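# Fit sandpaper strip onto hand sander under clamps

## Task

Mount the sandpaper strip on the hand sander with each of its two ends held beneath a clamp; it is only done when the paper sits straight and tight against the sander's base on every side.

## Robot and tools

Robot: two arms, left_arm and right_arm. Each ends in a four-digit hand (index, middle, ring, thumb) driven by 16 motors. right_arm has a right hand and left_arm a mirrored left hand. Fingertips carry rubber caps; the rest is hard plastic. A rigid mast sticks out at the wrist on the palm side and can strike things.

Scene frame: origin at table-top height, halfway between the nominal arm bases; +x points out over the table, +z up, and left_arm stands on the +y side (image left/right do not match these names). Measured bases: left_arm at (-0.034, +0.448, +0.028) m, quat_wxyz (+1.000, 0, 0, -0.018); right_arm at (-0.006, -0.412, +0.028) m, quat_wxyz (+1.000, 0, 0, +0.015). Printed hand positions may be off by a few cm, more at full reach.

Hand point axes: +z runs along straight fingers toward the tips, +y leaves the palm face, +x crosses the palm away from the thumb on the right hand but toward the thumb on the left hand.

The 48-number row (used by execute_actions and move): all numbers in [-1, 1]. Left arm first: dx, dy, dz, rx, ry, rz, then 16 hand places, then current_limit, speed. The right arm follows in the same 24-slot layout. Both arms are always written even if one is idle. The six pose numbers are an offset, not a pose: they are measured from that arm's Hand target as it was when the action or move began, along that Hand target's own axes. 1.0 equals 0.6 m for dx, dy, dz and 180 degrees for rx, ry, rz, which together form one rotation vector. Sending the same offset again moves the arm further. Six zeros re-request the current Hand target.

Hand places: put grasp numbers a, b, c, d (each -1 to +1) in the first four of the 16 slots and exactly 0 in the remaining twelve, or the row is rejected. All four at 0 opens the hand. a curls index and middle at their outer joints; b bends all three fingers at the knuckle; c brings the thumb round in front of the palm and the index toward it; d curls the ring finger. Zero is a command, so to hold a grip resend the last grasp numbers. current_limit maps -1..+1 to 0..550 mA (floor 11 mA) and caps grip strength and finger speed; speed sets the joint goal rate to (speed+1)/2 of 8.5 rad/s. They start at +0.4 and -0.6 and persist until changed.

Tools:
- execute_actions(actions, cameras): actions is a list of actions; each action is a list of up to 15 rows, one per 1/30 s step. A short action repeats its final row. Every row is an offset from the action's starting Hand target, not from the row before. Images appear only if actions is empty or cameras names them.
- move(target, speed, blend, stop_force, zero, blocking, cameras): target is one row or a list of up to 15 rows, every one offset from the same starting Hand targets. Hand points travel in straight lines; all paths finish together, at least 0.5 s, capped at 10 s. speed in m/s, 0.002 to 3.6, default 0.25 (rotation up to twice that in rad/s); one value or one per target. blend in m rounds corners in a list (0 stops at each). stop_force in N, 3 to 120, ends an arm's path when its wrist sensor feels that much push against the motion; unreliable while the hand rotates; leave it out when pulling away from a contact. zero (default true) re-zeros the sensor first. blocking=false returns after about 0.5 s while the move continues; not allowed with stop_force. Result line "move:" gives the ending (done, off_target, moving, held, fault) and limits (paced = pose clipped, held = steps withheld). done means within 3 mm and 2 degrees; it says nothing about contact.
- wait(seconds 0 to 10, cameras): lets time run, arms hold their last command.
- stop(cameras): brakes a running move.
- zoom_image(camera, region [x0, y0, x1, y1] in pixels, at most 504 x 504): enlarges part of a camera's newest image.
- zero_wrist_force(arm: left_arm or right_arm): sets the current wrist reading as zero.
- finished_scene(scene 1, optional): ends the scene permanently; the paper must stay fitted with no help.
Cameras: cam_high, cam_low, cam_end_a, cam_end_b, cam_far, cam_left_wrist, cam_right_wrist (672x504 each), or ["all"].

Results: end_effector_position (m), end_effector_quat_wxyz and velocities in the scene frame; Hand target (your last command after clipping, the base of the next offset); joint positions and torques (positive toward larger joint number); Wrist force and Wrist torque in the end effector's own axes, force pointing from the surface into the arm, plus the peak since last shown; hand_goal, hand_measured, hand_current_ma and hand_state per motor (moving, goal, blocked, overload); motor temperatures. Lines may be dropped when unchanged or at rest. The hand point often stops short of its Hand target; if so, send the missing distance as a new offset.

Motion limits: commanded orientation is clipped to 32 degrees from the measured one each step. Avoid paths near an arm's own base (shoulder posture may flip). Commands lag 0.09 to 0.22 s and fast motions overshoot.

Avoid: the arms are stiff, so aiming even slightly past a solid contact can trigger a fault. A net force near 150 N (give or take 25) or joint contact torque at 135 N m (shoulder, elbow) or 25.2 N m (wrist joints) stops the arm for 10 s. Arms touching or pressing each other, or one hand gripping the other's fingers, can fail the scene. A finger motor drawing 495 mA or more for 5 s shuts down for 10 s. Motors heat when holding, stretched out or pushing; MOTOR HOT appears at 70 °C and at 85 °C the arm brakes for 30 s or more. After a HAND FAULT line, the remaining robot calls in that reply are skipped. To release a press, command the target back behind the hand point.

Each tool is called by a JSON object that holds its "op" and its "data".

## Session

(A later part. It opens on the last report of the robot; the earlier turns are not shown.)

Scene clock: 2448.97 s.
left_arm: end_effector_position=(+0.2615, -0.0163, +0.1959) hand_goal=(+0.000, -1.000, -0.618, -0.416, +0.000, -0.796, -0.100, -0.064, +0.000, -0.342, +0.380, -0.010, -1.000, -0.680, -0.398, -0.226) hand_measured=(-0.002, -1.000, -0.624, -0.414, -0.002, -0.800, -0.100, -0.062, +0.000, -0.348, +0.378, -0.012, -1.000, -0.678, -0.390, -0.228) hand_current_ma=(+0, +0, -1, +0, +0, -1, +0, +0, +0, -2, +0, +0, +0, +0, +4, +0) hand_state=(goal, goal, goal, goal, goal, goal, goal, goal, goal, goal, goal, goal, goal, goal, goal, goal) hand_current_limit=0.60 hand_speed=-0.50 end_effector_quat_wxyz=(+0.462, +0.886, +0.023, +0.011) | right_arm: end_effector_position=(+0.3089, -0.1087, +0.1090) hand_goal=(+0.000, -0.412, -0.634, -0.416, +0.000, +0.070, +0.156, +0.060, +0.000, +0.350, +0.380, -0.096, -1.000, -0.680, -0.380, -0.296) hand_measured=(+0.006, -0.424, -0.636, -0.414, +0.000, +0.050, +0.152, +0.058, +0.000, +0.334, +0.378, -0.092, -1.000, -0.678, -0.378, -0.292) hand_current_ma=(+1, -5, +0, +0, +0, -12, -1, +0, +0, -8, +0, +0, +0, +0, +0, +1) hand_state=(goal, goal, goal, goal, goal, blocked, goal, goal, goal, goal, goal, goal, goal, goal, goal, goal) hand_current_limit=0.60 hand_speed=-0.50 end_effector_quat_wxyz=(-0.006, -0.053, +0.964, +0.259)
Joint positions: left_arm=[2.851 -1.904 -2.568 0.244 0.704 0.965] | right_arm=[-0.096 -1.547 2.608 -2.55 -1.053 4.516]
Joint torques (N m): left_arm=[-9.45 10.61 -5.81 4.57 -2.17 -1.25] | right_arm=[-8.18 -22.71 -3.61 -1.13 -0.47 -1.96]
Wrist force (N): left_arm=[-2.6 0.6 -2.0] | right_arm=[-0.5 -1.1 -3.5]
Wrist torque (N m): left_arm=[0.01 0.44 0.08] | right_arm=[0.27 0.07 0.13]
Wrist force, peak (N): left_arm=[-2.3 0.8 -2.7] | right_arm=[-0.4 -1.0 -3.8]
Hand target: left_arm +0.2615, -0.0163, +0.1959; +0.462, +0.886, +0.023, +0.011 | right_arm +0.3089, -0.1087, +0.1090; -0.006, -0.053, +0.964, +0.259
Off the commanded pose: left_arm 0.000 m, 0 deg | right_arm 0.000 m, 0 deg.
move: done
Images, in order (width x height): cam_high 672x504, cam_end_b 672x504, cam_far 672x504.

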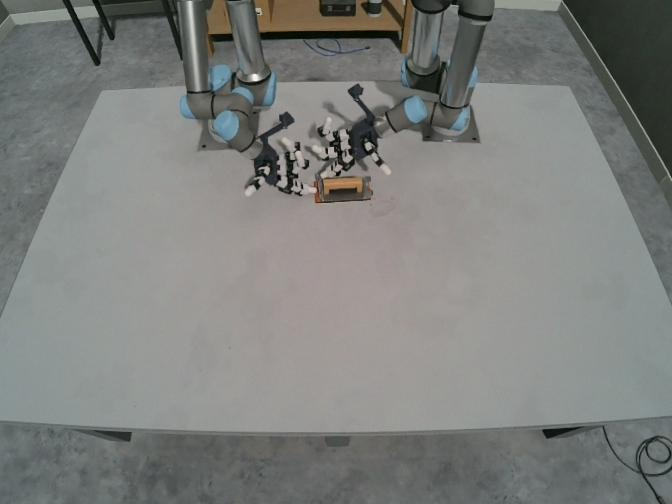

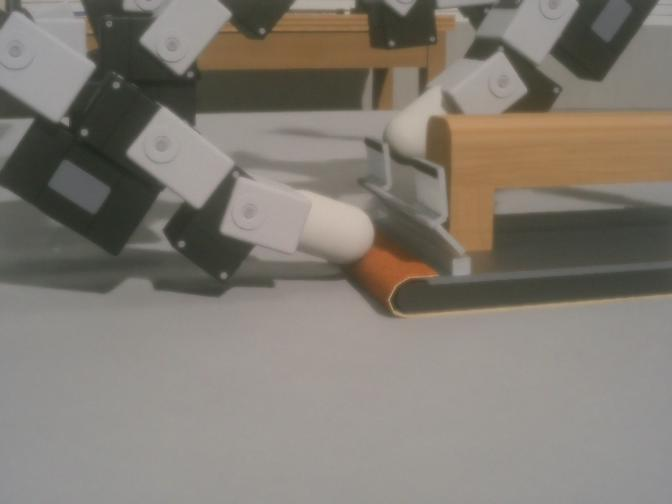

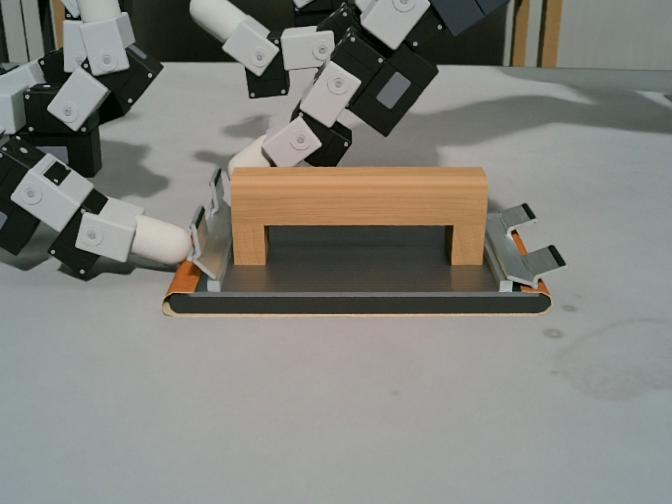

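{"op": "move", "data": {"target": [[0.00832,-0.00453,0.0037,0,0,0,0.3,0,-0.67,0.6,0,0,0,0,0,0,0,0,0,0,0,0,0.6,-0.5,0,0,0,0,0,0,0.4,0.48,-0.6,0.6,0,0,0,0,0,0,0,0,0,0,0,0,0.6,-0.5],[0.0076,0.00313,0.01461,0,0,0,0.3,0,-0.67,0.6,0,0,0,0,0,0,0,0,0,0,0,0,0.6,-0.5,0,0,0,0,0,0,0.4,0.48,-0.6,0.6,0,0,0,0,0,0,0,0,0,0,0,0,0.6,-0.5]], "speed": 0.015, "stop_force": 10, "cameras": ["cam_far","cam_end_b","cam_high"]}}

{"op": "zoom_image", "data": {"camera": "cam_far", "region": [140, 120, 340, 330]}}

{"op": "zoom_image", "data": {"camera": "cam_end_b", "region": [280, 80, 532, 330]}}

{"op": "zoom_image", "data": {"camera": "cam_high", "region": [290, 165, 394, 215]}}

Scene clock: 2480.67 s.
left_arm: end_effector_position=(+0.2665, -0.0243, +0.1924) hand_goal=(+0.000, -1.000, -0.618, -0.416, +0.000, -0.796, -0.100, -0.064, +0.000, -0.342, +0.380, -0.010, -1.000, -0.680, -0.398, -0.226) hand_measured=(-0.002, -1.000, -0.636, -0.418, -0.002, -0.800, -0.100, -0.062, +0.000, -0.348, +0.378, -0.012, -1.000, -0.678, -0.390, -0.228) hand_current_ma=(+0, +0, -11, +0, +0, -1, +0, +0, +0, -2, +0, +0, +0, +0, +4, +0) hand_state=(goal, goal, goal, goal, goal, goal, goal, goal, goal, goal, goal, goal, goal, goal, goal, goal) hand_current_limit=0.60 hand_speed=-0.50 end_effector_quat_wxyz=(+0.462, +0.886, +0.023, +0.011) | right_arm: end_effector_position=(+0.3089, -0.1087, +0.1090) hand_goal=(+0.000, -0.412, -0.634, -0.416, +0.000, +0.070, +0.156, +0.060, +0.000, +0.350, +0.380, -0.096, -1.000, -0.680, -0.380, -0.296) hand_measured=(+0.006, -0.424, -0.636, -0.414, +0.000, +0.050, +0.152, +0.058, +0.000, +0.334, +0.378, -0.092, -1.000, -0.678, -0.378, -0.292) hand_current_ma=(+1, -5, +0, +0, +0, -12, -1, +0, +0, -8, +0, +0, +0, +0, +0, +1) hand_state=(goal, goal, goal, goal, goal, blocked, goal, goal, goal, goal, goal, goal, goal, goal, goal, goal) hand_current_limit=0.60 hand_speed=-0.50 end_effector_quat_wxyz=(-0.006, -0.053, +0.964, +0.259)
Joint positions: left_arm=[2.833 -1.936 -2.542 0.268 0.713 0.941] | right_arm=[-0.096 -1.547 2.608 -2.55 -1.053 4.516]
Joint torques (N m): left_arm=[-9.1 10.73 18.61 4.45 0.2 -1.39] | right_arm=[-8.48 -21.67 -5.25 -1.2 0.56 -2]
Wrist force (N): left_arm=[-2.0 0.3 -6.5] | right_arm=[-0.4 -2.0 -4.3]
Wrist torque (N m): left_arm=[0.55 0.53 0.10] | right_arm=[0.32 -0.04 0.17]
Wrist force, peak (N): left_arm=[-2.4 0.5 -8.7] | right_arm=[-0.4 -1.8 -4.5]
Hand target: left_arm +0.2665, -0.0243, +0.1924; +0.462, +0.886, +0.023, +0.011 | right_arm +0.3089, -0.1087, +0.1090; -0.006, -0.053, +0.964, +0.259
Off the commanded pose: left_arm 0.000 m, 0 deg | right_arm 0.000 m, 0 deg.
move: done
Images, in order (width x height): cam_high 672x504, cam_end_b 672x504, cam_far 672x504.

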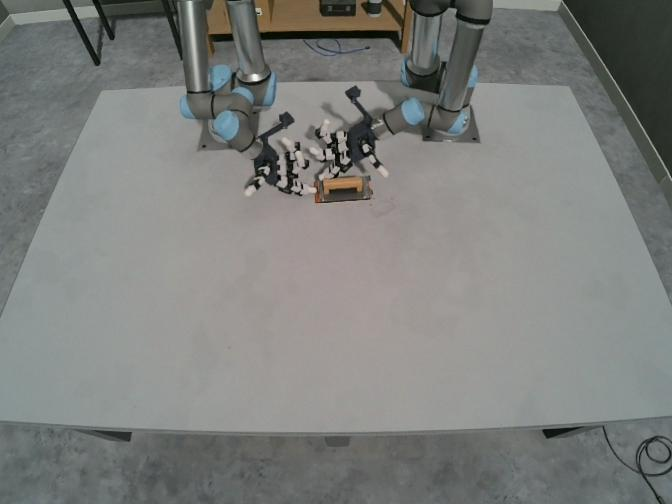

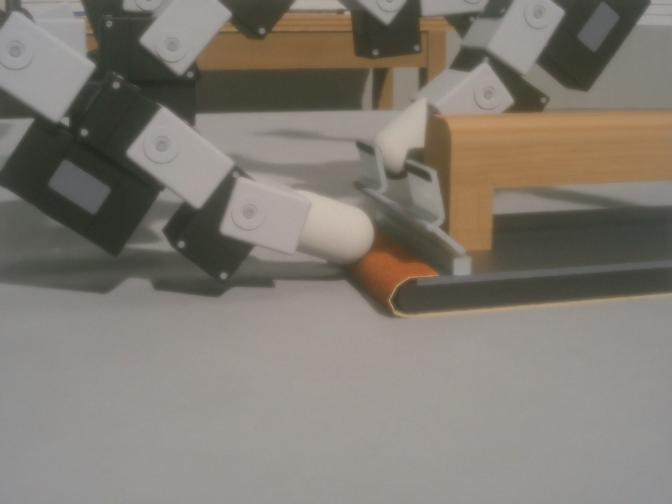

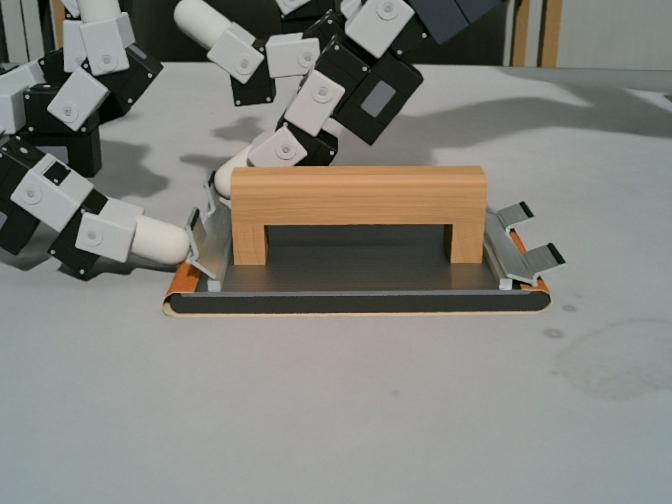

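Scaled by 2.400 from the camera's 672x504 image, which has a finer 960x720 frame.

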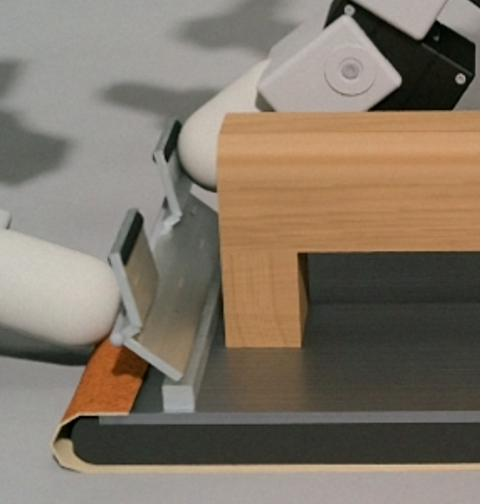

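Scaled by 2.000 from the camera's 672x504 image, which has a finer 960x720 frame.

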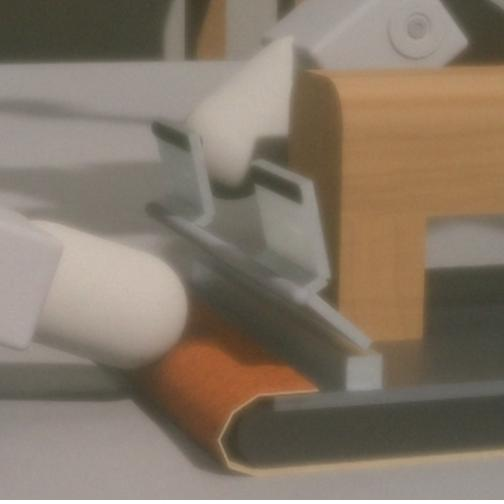

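Scaled by 4.846 from the camera's 672x504 image, which has a finer 960x720 frame.

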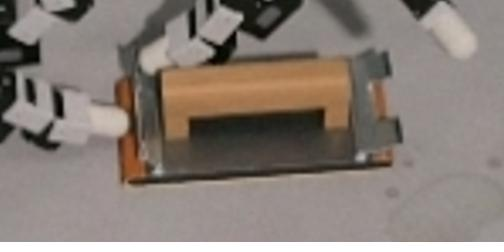

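{"op": "move", "data": {"target": [[-0.00052,0.003,0.01009,0,0,0,0.3,0,-0.67,0.6,0,0,0,0,0,0,0,0,0,0,0,0,0.6,-0.5,0,0,0,0,0,0,0.4,0.48,-0.6,0.6,0,0,0,0,0,0,0,0,0,0,0,0,0.6,-0.5]], "speed": 0.01, "stop_force": 8, "cameras": ["cam_far","cam_end_b"]}}

{"op": "zoom_image", "data": {"camera": "cam_far", "region": [140, 120, 340, 330]}}

{"op": "zoom_image", "data": {"camera": "cam_end_b", "region": [280, 80, 532, 330]}}

Scene clock: 2486.47 s.
left_arm: end_effector_position=(+0.2665, -0.0303, +0.1904) hand_goal=(+0.000, -1.000, -0.618, -0.416, +0.000, -0.796, -0.100, -0.064, +0.000, -0.342, +0.380, -0.010, -1.000, -0.680, -0.398, -0.226) hand_measured=(-0.002, -1.000, -0.624, -0.420, -0.002, -0.800, -0.100, -0.062, +0.000, -0.348, +0.378, -0.012, -1.000, -0.678, -0.390, -0.228) hand_current_ma=(+0, +0, -1, -1, +0, -1, +0, +0, +0, -2, +0, +0, +0, +0, +4, +0) hand_state=(goal, goal, goal, goal, goal, goal, goal, goal, goal, goal, goal, goal, goal, goal, goal, goal) hand_current_limit=0.60 hand_speed=-0.50 end_effector_quat_wxyz=(+0.462, +0.886, +0.023, +0.011) | right_arm: end_effector_position=(+0.3089, -0.1087, +0.1090) hand_goal=(+0.000, -0.412, -0.634, -0.416, +0.000, +0.070, +0.156, +0.060, +0.000, +0.350, +0.380, -0.096, -1.000, -0.680, -0.380, -0.296) hand_measured=(+0.006, -0.422, -0.634, -0.412, +0.000, +0.050, +0.152, +0.058, +0.000, +0.334, +0.378, -0.092, -1.000, -0.678, -0.378, -0.292) hand_current_ma=(+1, -3, +0, +0, +0, -12, -1, +0, +0, -8, +0, +0, +0, +0, +0, +1) hand_state=(goal, goal, goal, goal, goal, blocked, goal, goal, goal, goal, goal, goal, goal, goal, goal, goal) hand_current_limit=0.60 hand_speed=-0.50 end_effector_quat_wxyz=(-0.006, -0.053, +0.964, +0.259)
Joint positions: left_arm=[2.816 -1.954 -2.529 0.291 0.721 0.918] | right_arm=[-0.096 -1.547 2.608 -2.55 -1.053 4.516]
Joint torques (N m): left_arm=[-8.6 13.38 19.35 4.47 0.85 -1.24] | right_arm=[-7.7 -18.99 -4.29 -2.19 2.57 -1.42]
Wrist force (N): left_arm=[-2.3 0.7 -2.5] | right_arm=[-0.7 -0.6 -0.7]
Wrist torque (N m): left_arm=[0.08 0.40 0.08] | right_arm=[0.10 0.06 0.10]
Wrist force, peak (N): left_arm=[-1.9 0.2 -6.9] | right_arm=[-0.6 -2.3 -4.5]
Hand target: left_arm +0.2665, -0.0303, +0.1904; +0.462, +0.886, +0.023, +0.011 | right_arm +0.3089, -0.1087, +0.1090; -0.006, -0.053, +0.964, +0.259
Off the commanded pose: left_arm 0.000 m, 0 deg | right_arm 0.000 m, 0 deg.
move: done
Images, in order (width x height): cam_end_b 672x504, cam_far 672x504.

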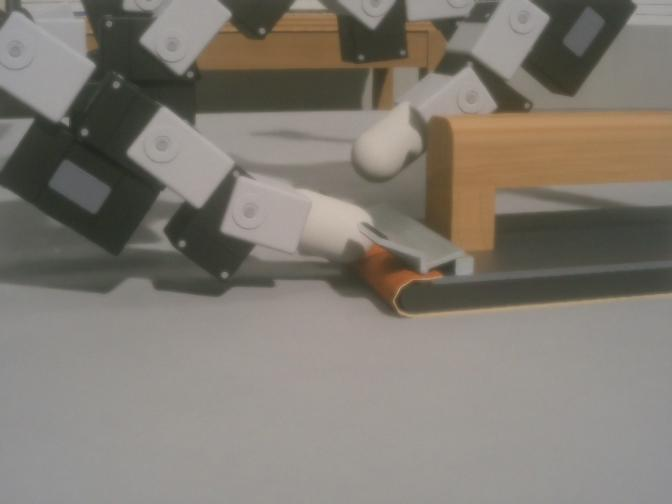

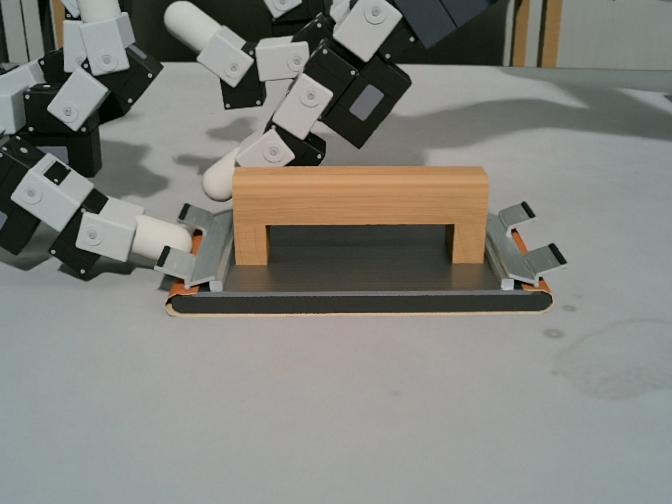

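Scaled by 2.400 from the camera's 672x504 image, which has a finer 960x720 frame.

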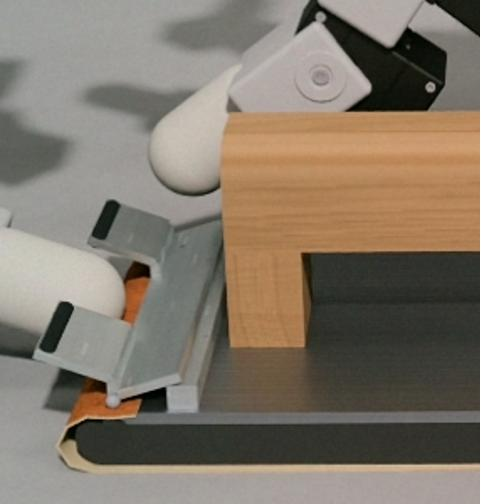

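Scaled by 2.000 from the camera's 672x504 image, which has a finer 960x720 frame.

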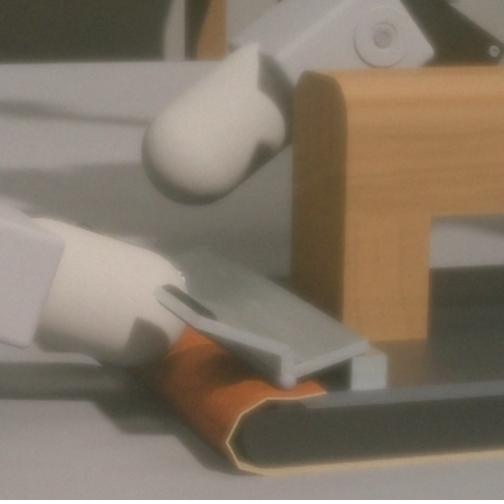

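{"op": "move", "data": {"target": [[0.00035,0.0822,-0.0657,0,0,0,0.3,0,-0.67,0.6,0,0,0,0,0,0,0,0,0,0,0,0,0.6,-0.5,0.00813,-0.06348,-0.0559,0,0,0,0.4,0.48,-0.6,0.6,0,0,0,0,0,0,0,0,0,0,0,0,0.6,-0.5],[0.06405,-0.0838,-0.3219,0.1389,0,0,0.4,0.48,-0.6,0.6,0,0,0,0,0,0,0,0,0,0,0,0,0.6,-0.5,0.00813,-0.06348,-0.0559,0,0,0,0.4,0.48,-0.6,0.6,0,0,0,0,0,0,0,0,0,0,0,0,0.6,-0.5]], "speed": [0.04,0.12], "cameras": ["cam_far","cam_end_b","cam_end_a","cam_high"]}}

{"op": "zoom_image", "data": {"camera": "cam_far", "region": [145, 200, 265, 330]}}

{"op": "zoom_image", "data": {"camera": "cam_far", "region": [460, 200, 580, 330]}}

{"op": "zoom_image", "data": {"camera": "cam_end_b", "region": [320, 180, 500, 330]}}

{"op": "zoom_image", "data": {"camera": "cam_end_a", "region": [360, 150, 540, 300]}}

Scene clock: 2506.07 s.
left_arm: end_effector_position=(+0.2953, +0.1586, +0.2598) hand_goal=(+0.000, -0.412, -0.634, -0.416, +0.000, +0.070, +0.156, +0.060, +0.000, +0.350, +0.380, -0.096, -1.000, -0.680, -0.380, -0.296) hand_measured=(-0.002, -0.430, -0.634, -0.418, -0.002, +0.050, +0.150, +0.056, +0.000, +0.332, +0.378, -0.094, -1.000, -0.678, -0.378, -0.292) hand_current_ma=(+0, -11, +0, +0, +0, -13, -1, -1, +0, -11, +0, +0, +0, +0, +0, +1) hand_state=(goal, goal, goal, goal, goal, goal, goal, goal, goal, goal, goal, goal, goal, goal, goal, goal) hand_current_limit=0.60 hand_speed=-0.50 end_effector_quat_wxyz=(+0.259, +0.965, +0.025, +0.006) | right_arm: end_effector_position=(+0.3091, -0.1587, +0.1189) hand_goal=(+0.000, -0.412, -0.634, -0.416, +0.000, +0.070, +0.156, +0.060, +0.000, +0.350, +0.380, -0.096, -1.000, -0.680, -0.380, -0.296) hand_measured=(+0.004, -0.420, -0.634, -0.414, +0.000, +0.050, +0.152, +0.058, +0.000, +0.334, +0.378, -0.092, -1.000, -0.678, -0.378, -0.292) hand_current_ma=(+0, -2, +0, +0, +0, -12, -1, +0, +0, -8, +0, +0, +0, +0, +0, +1) hand_state=(goal, goal, goal, goal, goal, blocked, goal, goal, goal, goal, goal, goal, goal, goal, goal, goal) hand_current_limit=0.60 hand_speed=-0.50 end_effector_quat_wxyz=(-0.006, -0.053, +0.964, +0.259)
Joint positions: left_arm=[3.284 -1.151 -2.409 -1.185 1.047 1.634] | right_arm=[-0.265 -1.656 2.619 -2.358 -1.075 4.325]
Joint torques (N m): left_arm=[12.24 15.42 32.14 0.94 0.71 1.8] | right_arm=[-10.57 -20.85 -20.93 -1.22 -0.72 -1.6]
Wrist force (N): left_arm=[-2.2 0.4 -3.2] | right_arm=[-1.1 0.4 0.4]
Wrist torque (N m): left_arm=[0.15 0.41 -0.06] | right_arm=[0.03 0.12 0.09]
Wrist force, peak (N): left_arm=[-2.2 0.4 -3.6] | right_arm=[-0.5 0.0 -1.6]
Hand target: left_arm +0.2953, +0.1586, +0.2598; +0.259, +0.965, +0.025, +0.006 | right_arm +0.3091, -0.1587, +0.1189; -0.006, -0.053, +0.964, +0.259
Off the commanded pose: left_arm 0.000 m, 0 deg | right_arm 0.000 m, 0 deg.
move: done
Images, in order (width x height): cam_high 672x504, cam_end_a 672x504, cam_end_b 672x504, cam_far 672x504.

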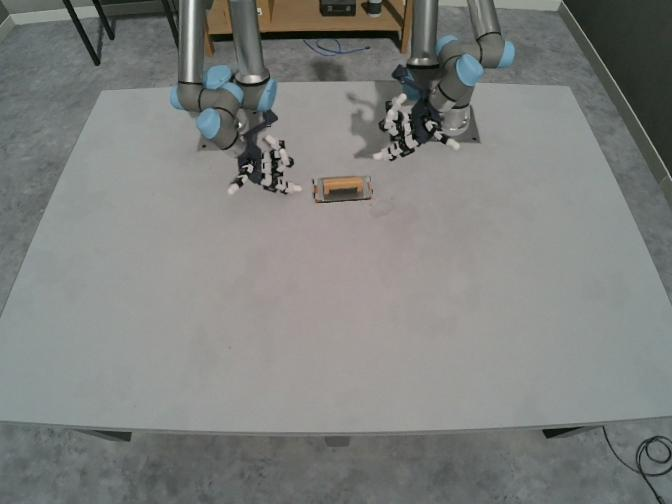

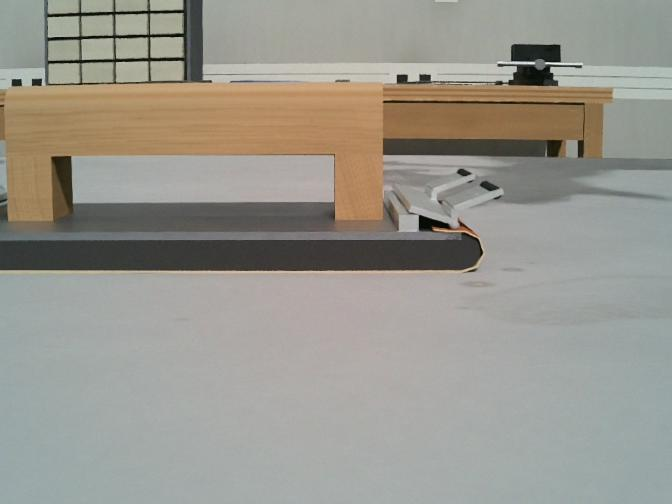

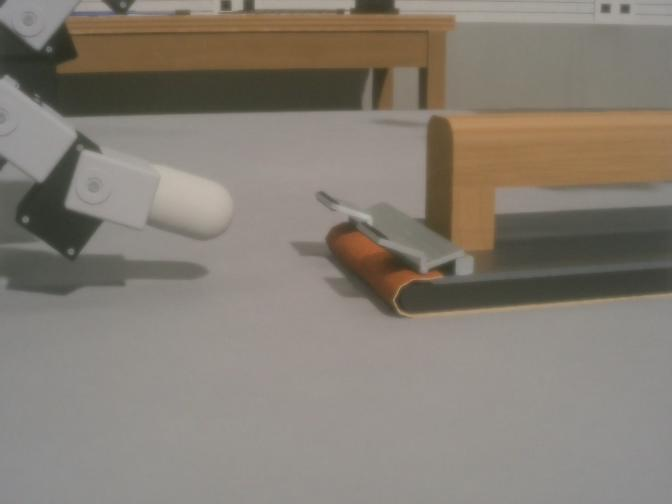

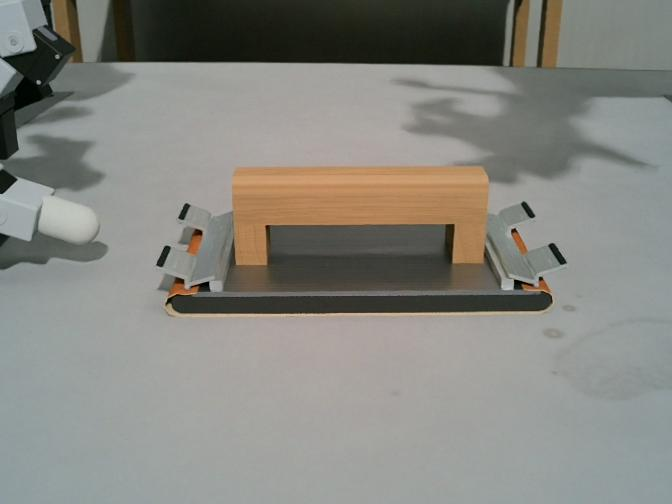

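Scaled by 3.877 from the camera's 672x504 image, which has a finer 960x720 frame.

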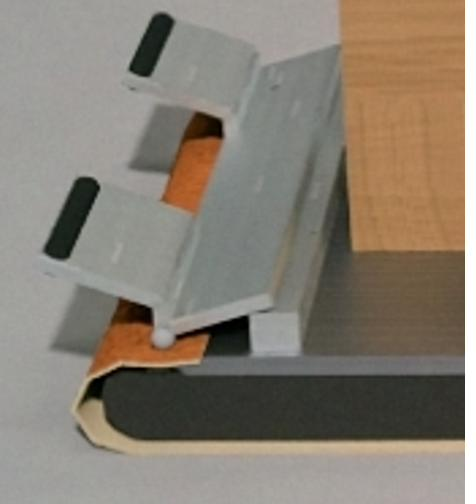

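Scaled by 3.877 from the camera's 672x504 image, which has a finer 960x720 frame.

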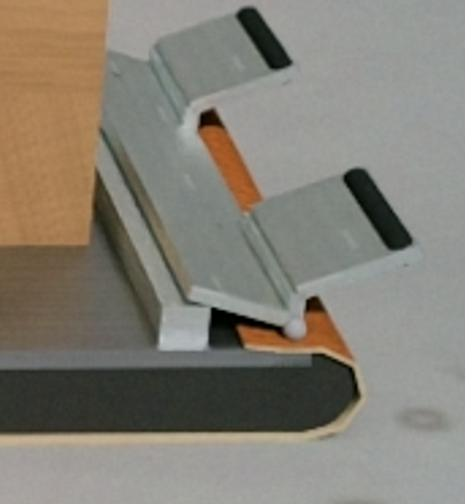

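Scaled by 2.800 from the camera's 672x504 image, which has a finer 960x720 frame.

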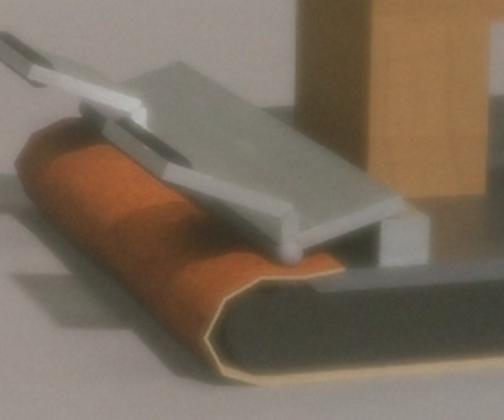

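Scaled by 2.800 from the camera's 672x504 image, which has a finer 960x720 frame.

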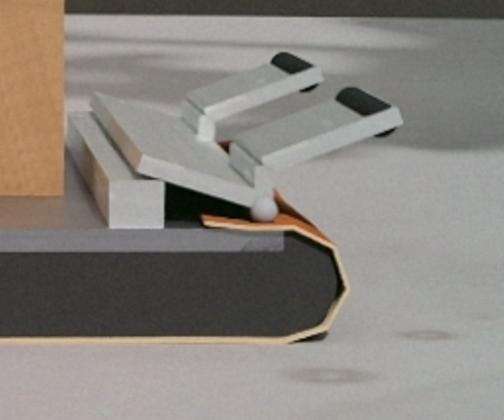

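{"op": "zoom_image", "data": {"camera": "cam_end_b", "region": [375, 250, 475, 325]}}

{"op": "zoom_image", "data": {"camera": "cam_far", "region": [155, 275, 215, 325]}}

{"op": "zoom_image", "data": {"camera": "cam_end_a", "region": [410, 215, 490, 285]}}

{"op": "zoom_image", "data": {"camera": "cam_far", "region": [505, 275, 565, 325]}}

Scaled by 5.040 from the camera's 672x504 image, which has a finer 960x720 frame.

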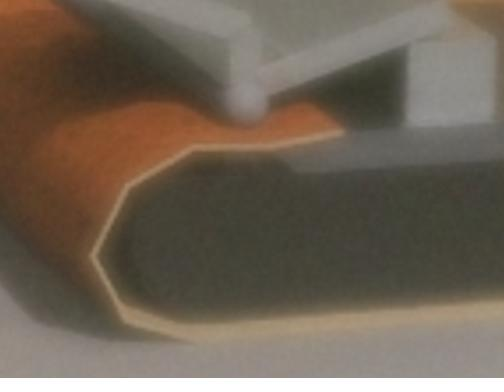

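Scaled by 8.400 from the camera's 672x504 image, which has a finer 960x720 frame.

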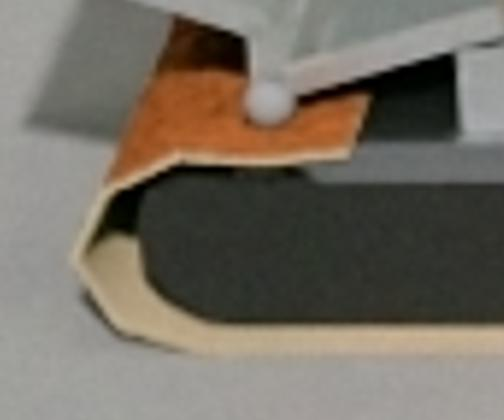

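Scaled by 6.300 from the camera's 672x504 image, which has a finer 960x720 frame.

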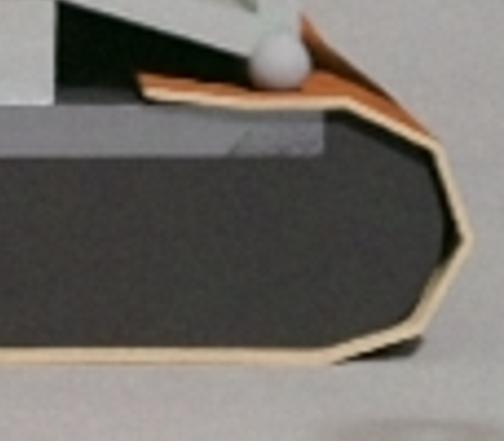

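Scaled by 8.400 from the camera's 672x504 image, which has a finer 960x720 frame.

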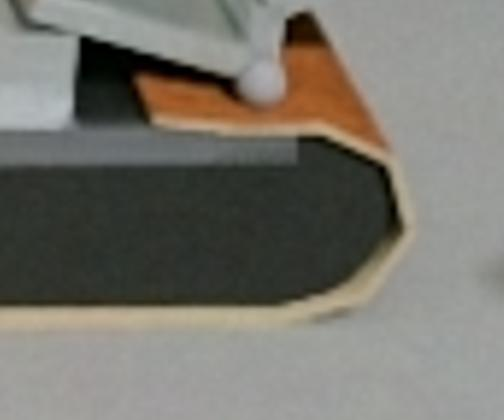

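{"op": "move", "data": {"target": [[0.0014,-0.11187,0.12748,0,0,0,0.4,0.48,-0.6,0.6,0,0,0,0,0,0,0,0,0,0,0,0,0.6,-0.5,-0.0032,0.02039,0.03102,0,0,0,0.4,0.48,-0.6,0.6,0,0,0,0,0,0,0,0,0,0,0,0,0.6,-0.5],[0.00083,-0.1454,0.20723,0,0,0,0.4,0.48,-0.6,0.6,0,0,0,0,0,0,0,0,0,0,0,0,0.6,-0.5,-0.0032,0.02039,0.03102,0,0,0,0.4,0.48,-0.6,0.6,0,0,0,0,0,0,0,0,0,0,0,0,0.6,-0.5],[0.0001,-0.13358,0.21405,0,0,0,0.4,0.48,-0.6,0.6,0,0,0,0,0,0,0,0,0,0,0,0,0.6,-0.5,-0.0032,0.02039,0.03102,0,0,0,0.4,0.48,-0.6,0.6,0,0,0,0,0,0,0,0,0,0,0,0,0.6,-0.5]], "speed": [0.1,0.06,0.03], "blend": [0.01,0,0], "cameras": ["cam_far","cam_end_b","cam_end_a"]}}

Scene clock: 2548.53 s.
left_arm: end_effector_position=(+0.2950, +0.1637, +0.1085) hand_goal=(+0.000, -0.412, -0.634, -0.416, +0.000, +0.070, +0.156, +0.060, +0.000, +0.350, +0.380, -0.096, -1.000, -0.680, -0.380, -0.296) hand_measured=(-0.002, -0.430, -0.634, -0.418, -0.002, +0.052, +0.150, +0.056, +0.000, +0.332, +0.378, -0.094, -1.000, -0.678, -0.378, -0.292) hand_current_ma=(+0, -11, +0, +0, +0, -13, -1, -1, +0, -11, +0, +0, +0, +0, +0, +1) hand_state=(goal, goal, goal, goal, goal, goal, goal, goal, goal, goal, goal, goal, goal, goal, goal, goal) hand_current_limit=0.60 hand_speed=-0.50 end_effector_quat_wxyz=(+0.259, +0.965, +0.025, +0.006) | right_arm: end_effector_position=(+0.3090, -0.1387, +0.1089) hand_goal=(+0.000, -0.412, -0.634, -0.416, +0.000, +0.070, +0.156, +0.060, +0.000, +0.350, +0.380, -0.096, -1.000, -0.680, -0.380, -0.296) hand_measured=(+0.004, -0.420, -0.634, -0.414, +0.000, +0.050, +0.152, +0.058, +0.000, +0.334, +0.378, -0.092, -1.000, -0.678, -0.378, -0.292) hand_current_ma=(+0, -2, +0, +0, +0, -12, -1, +0, +0, -8, +0, +0, +0, +0, +0, +1) hand_state=(goal, goal, goal, goal, goal, blocked, goal, goal, goal, goal, goal, goal, goal, goal, goal, goal) hand_current_limit=0.60 hand_speed=-0.50 end_effector_quat_wxyz=(-0.006, -0.053, +0.964, +0.259)
Joint positions: left_arm=[3.302 -1.57 -2.656 -0.53 1.048 1.655] | right_arm=[-0.197 -1.591 2.624 -2.466 -1.064 4.402]
Joint torques (N m): left_arm=[-9.02 0.23 22.73 4.27 -2.28 -1.6] | right_arm=[10.14 -0.61 -5.24 -4.08 2.63 1.52]
Wrist force (N): left_arm=[-2.1 0.0 -3.2] | right_arm=[-1.0 -0.2 0.6]
Wrist torque (N m): left_arm=[0.09 0.39 0.03] | right_arm=[-0.08 0.12 -0.03]
Wrist force, peak (N): left_arm=[-2.0 0.9 -3.9] | right_arm=[-1.5 0.2 0.3]
Hand target: left_arm +0.2950, +0.1636, +0.1085; +0.259, +0.965, +0.025, +0.006 | right_arm +0.3090, -0.1387, +0.1089; -0.006, -0.053, +0.964, +0.259
Off the commanded pose: left_arm 0.000 m, 0 deg | right_arm 0.000 m, 0 deg.
move: done
Images, in order (width x height): cam_end_a 672x504, cam_end_b 672x504, cam_far 672x504.

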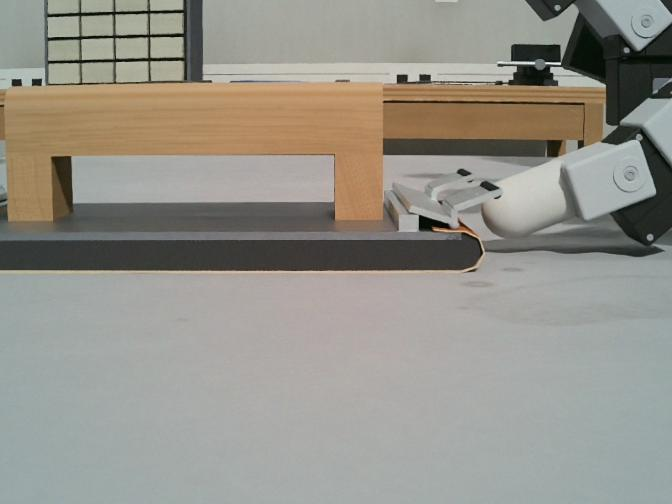

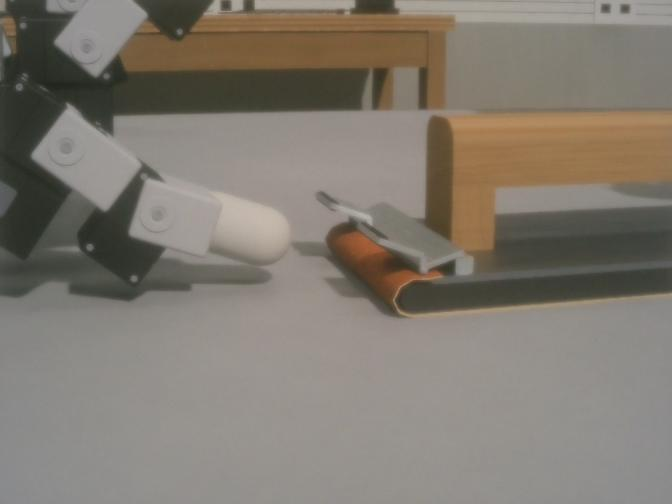

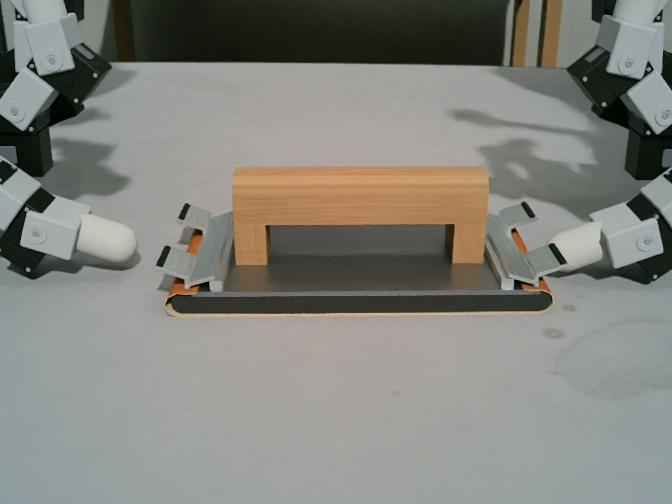

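{"op": "move", "data": {"target": [[-0.00105,0.0173,0.00999,0,0,0,0.4,0.48,-0.6,0.6,0,0,0,0,0,0,0,0,0,0,0,0,0.6,-0.5,0,0,0,0,0,0,0.4,0.48,-0.6,0.6,0,0,0,0,0,0,0,0,0,0,0,0,0.6,-0.5]], "speed": 0.01, "stop_force": 4}}

{"op": "move", "data": {"target": [[0,0,0,0,0,0,0.4,0.48,-0.6,0.6,0,0,0,0,0,0,0,0,0,0,0,0,0.6,-0.5,-0.00562,0.04883,0.02819,0,0,0,0.4,0.48,-0.6,0.6,0,0,0,0,0,0,0,0,0,0,0,0,0.6,-0.5]], "speed": 0.01, "stop_force": 10, "cameras": ["cam_far","cam_end_b","cam_end_a"]}}

{"op": "zoom_image", "data": {"camera": "cam_far", "region": [155, 275, 215, 325]}}

{"op": "zoom_image", "data": {"camera": "cam_end_b", "region": [320, 180, 500, 330]}}

{"op": "zoom_image", "data": {"camera": "cam_end_a", "region": [410, 145, 530, 285]}}

Scene clock: 2558.20 s.
left_arm: end_effector_position=(+0.2950, +0.1530, +0.1085) hand_goal=(+0.000, -0.412, -0.634, -0.416, +0.000, +0.070, +0.156, +0.060, +0.000, +0.350, +0.380, -0.096, -1.000, -0.680, -0.380, -0.296) hand_measured=(-0.002, -0.430, -0.638, -0.416, -0.002, +0.052, +0.150, +0.056, +0.000, +0.332, +0.378, -0.094, -1.000, -0.678, -0.378, -0.292) hand_current_ma=(+0, -11, -1, +0, +0, -13, -1, -1, +0, -11, +0, +0, +0, +0, +0, +1) hand_state=(goal, goal, goal, goal, goal, goal, goal, goal, goal, goal, goal, goal, goal, goal, goal, goal) hand_current_limit=0.60 hand_speed=-0.50 end_effector_quat_wxyz=(+0.259, +0.965, +0.025, +0.006) | right_arm: end_effector_position=(+0.3090, -0.1387, +0.1089) hand_goal=(+0.000, -0.412, -0.634, -0.416, +0.000, +0.070, +0.156, +0.060, +0.000, +0.350, +0.380, -0.096, -1.000, -0.680, -0.380, -0.296) hand_measured=(+0.004, -0.420, -0.634, -0.414, +0.000, +0.050, +0.152, +0.058, +0.000, +0.334, +0.378, -0.092, -1.000, -0.678, -0.378, -0.292) hand_current_ma=(+0, -2, +0, +0, +0, -12, -1, +0, +0, -8, +0, +0, +0, +0, +0, +1) hand_state=(goal, goal, goal, goal, goal, blocked, goal, goal, goal, goal, goal, goal, goal, goal, goal, goal) hand_current_limit=0.60 hand_speed=-0.50 end_effector_quat_wxyz=(-0.006, -0.053, +0.964, +0.259)
Joint positions: left_arm=[3.265 -1.588 -2.649 -0.497 1.047 1.612] | right_arm=[-0.197 -1.591 2.624 -2.466 -1.064 4.402]
Joint torques (N m): left_arm=[11.59 25.54 -0.75 0.77 0.58 1.87] | right_arm=[9.11 -2.36 -4.41 -4.31 2.77 1.57]
Wrist force (N): left_arm=[-2.0 -1.9 -5.3] | right_arm=[-0.9 0.1 0.5]
Wrist torque (N m): left_arm=[0.29 0.49 -0.13] | right_arm=[-0.02 0.12 -0.02]
Wrist force, peak (N): left_arm=[-2.0 -2.1 -7.5] | right_arm=[-1.4 0.3 0.6]
Hand target: left_arm +0.2950, +0.1530, +0.1085; +0.259, +0.965, +0.025, +0.006 (not the last commanded pose) | right_arm +0.3090, -0.1387, +0.1089; -0.006, -0.053, +0.964, +0.259
Off the commanded pose: left_arm 0.001 m, 0 deg | right_arm 0.000 m, 0 deg.
move: contact (left_arm)

Scene clock: 2562.30 s.
left_arm: end_effector_position=(+0.2950, +0.1530, +0.1085) hand_goal=(+0.000, -0.412, -0.634, -0.416, +0.000, +0.070, +0.156, +0.060, +0.000, +0.350, +0.380, -0.096, -1.000, -0.680, -0.380, -0.296) hand_measured=(-0.002, -0.432, -0.638, -0.414, -0.002, +0.052, +0.150, +0.056, +0.000, +0.332, +0.378, -0.094, -1.000, -0.678, -0.378, -0.292) hand_current_ma=(+0, -14, -1, +0, +0, -13, -1, -1, +0, -11, +0, +0, +0, +0, +0, +1) hand_state=(goal, goal, goal, goal, goal, goal, goal, goal, goal, goal, goal, goal, goal, goal, goal, goal) hand_current_limit=0.60 hand_speed=-0.50 end_effector_quat_wxyz=(+0.259, +0.965, +0.025, +0.006) | right_arm: end_effector_position=(+0.3089, -0.1091, +0.1090) hand_goal=(+0.000, -0.412, -0.634, -0.416, +0.000, +0.070, +0.156, +0.060, +0.000, +0.350, +0.380, -0.096, -1.000, -0.680, -0.380, -0.296) hand_measured=(+0.006, -0.428, -0.636, -0.406, +0.000, +0.050, +0.152, +0.058, +0.000, +0.334, +0.378, -0.092, -1.000, -0.678, -0.378, -0.292) hand_current_ma=(+1, -8, +0, +3, +0, -12, -1, +0, +0, -8, +0, +0, +0, +0, +0, +1) hand_state=(goal, goal, goal, goal, goal, blocked, goal, goal, goal, goal, goal, goal, goal, goal, goal, goal) hand_current_limit=0.60 hand_speed=-0.50 end_effector_quat_wxyz=(-0.006, -0.053, +0.964, +0.259)
Joint positions: left_arm=[3.265 -1.588 -2.649 -0.497 1.047 1.612] | right_arm=[-0.098 -1.548 2.608 -2.549 -1.053 4.515]
Joint torques (N m): left_arm=[4.05 22.69 -1.76 0.7 -1.75 1.99] | right_arm=[-7.77 -21.75 -1.84 -0.61 0.1 -2.12]
Wrist force (N): left_arm=[-2.0 -3.8 -9.1] | right_arm=[-0.5 -3.6 -7.2]
Wrist torque (N m): left_arm=[0.49 0.53 -0.16] | right_arm=[0.54 -0.06 0.18]
Wrist force, peak (N): left_arm=[-2.2 -3.6 -9.5] | right_arm=[-0.2 -6.9 -11.3]
Hand target: left_arm +0.2950, +0.1530, +0.1085; +0.259, +0.965, +0.025, +0.006 | right_arm +0.3089, -0.1091, +0.1090; -0.006, -0.053, +0.964, +0.259 (not the last commanded pose)
Off the commanded pose: left_arm 0.000 m, 0 deg | right_arm 0.004 m, 0 deg.
move: contact (right_arm)
Images, in order (width x height): cam_end_a 672x504, cam_end_b 672x504, cam_far 672x504.

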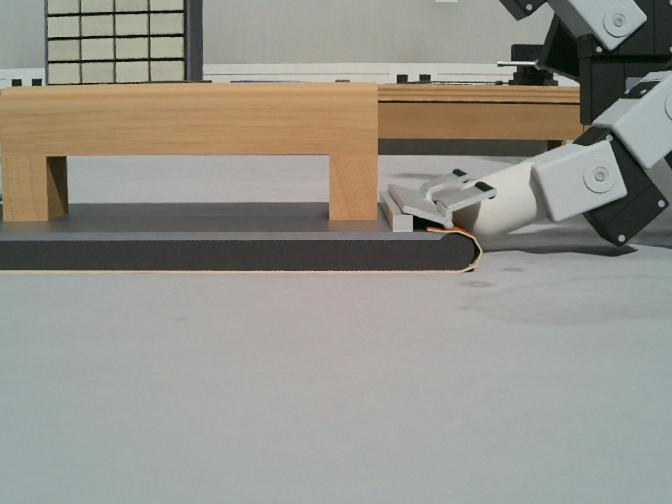

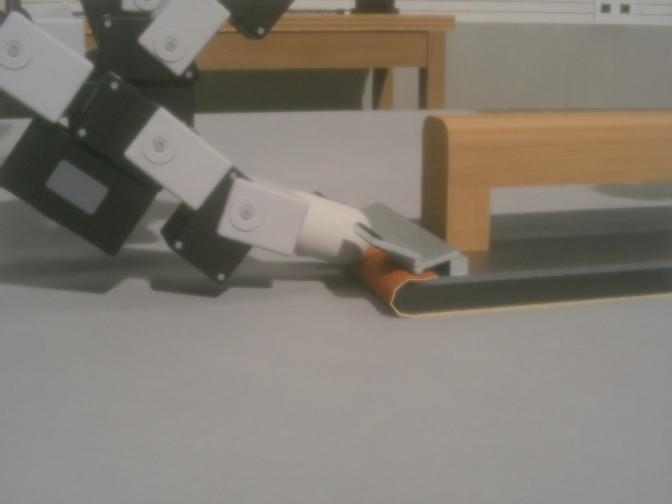

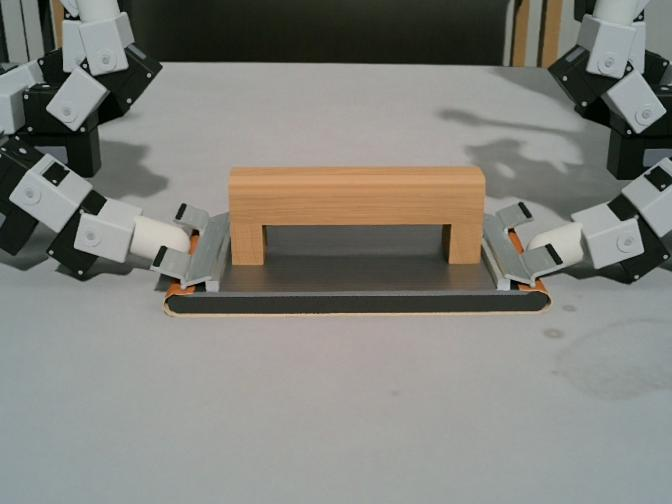

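Scaled by 8.400 from the camera's 672x504 image, which has a finer 960x720 frame.

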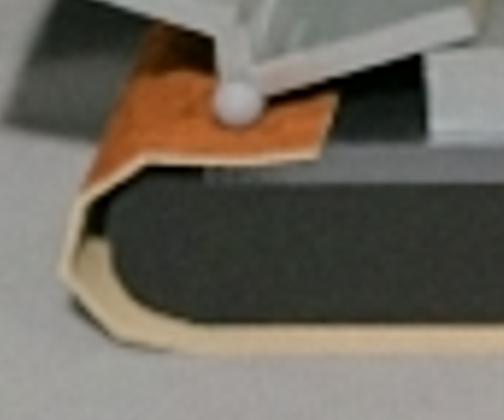

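Scaled by 2.800 from the camera's 672x504 image, which has a finer 960x720 frame.

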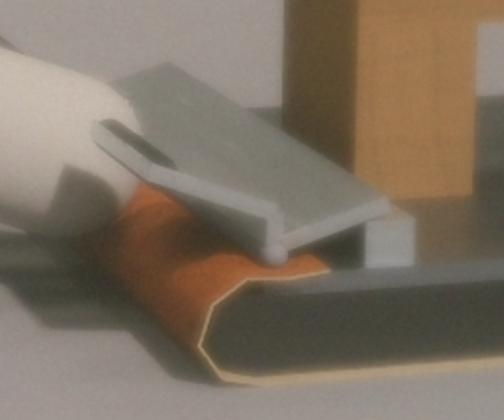

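Scaled by 3.600 from the camera's 672x504 image, which has a finer 960x720 frame.

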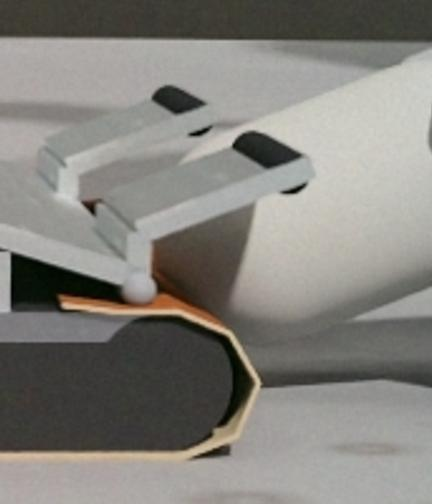

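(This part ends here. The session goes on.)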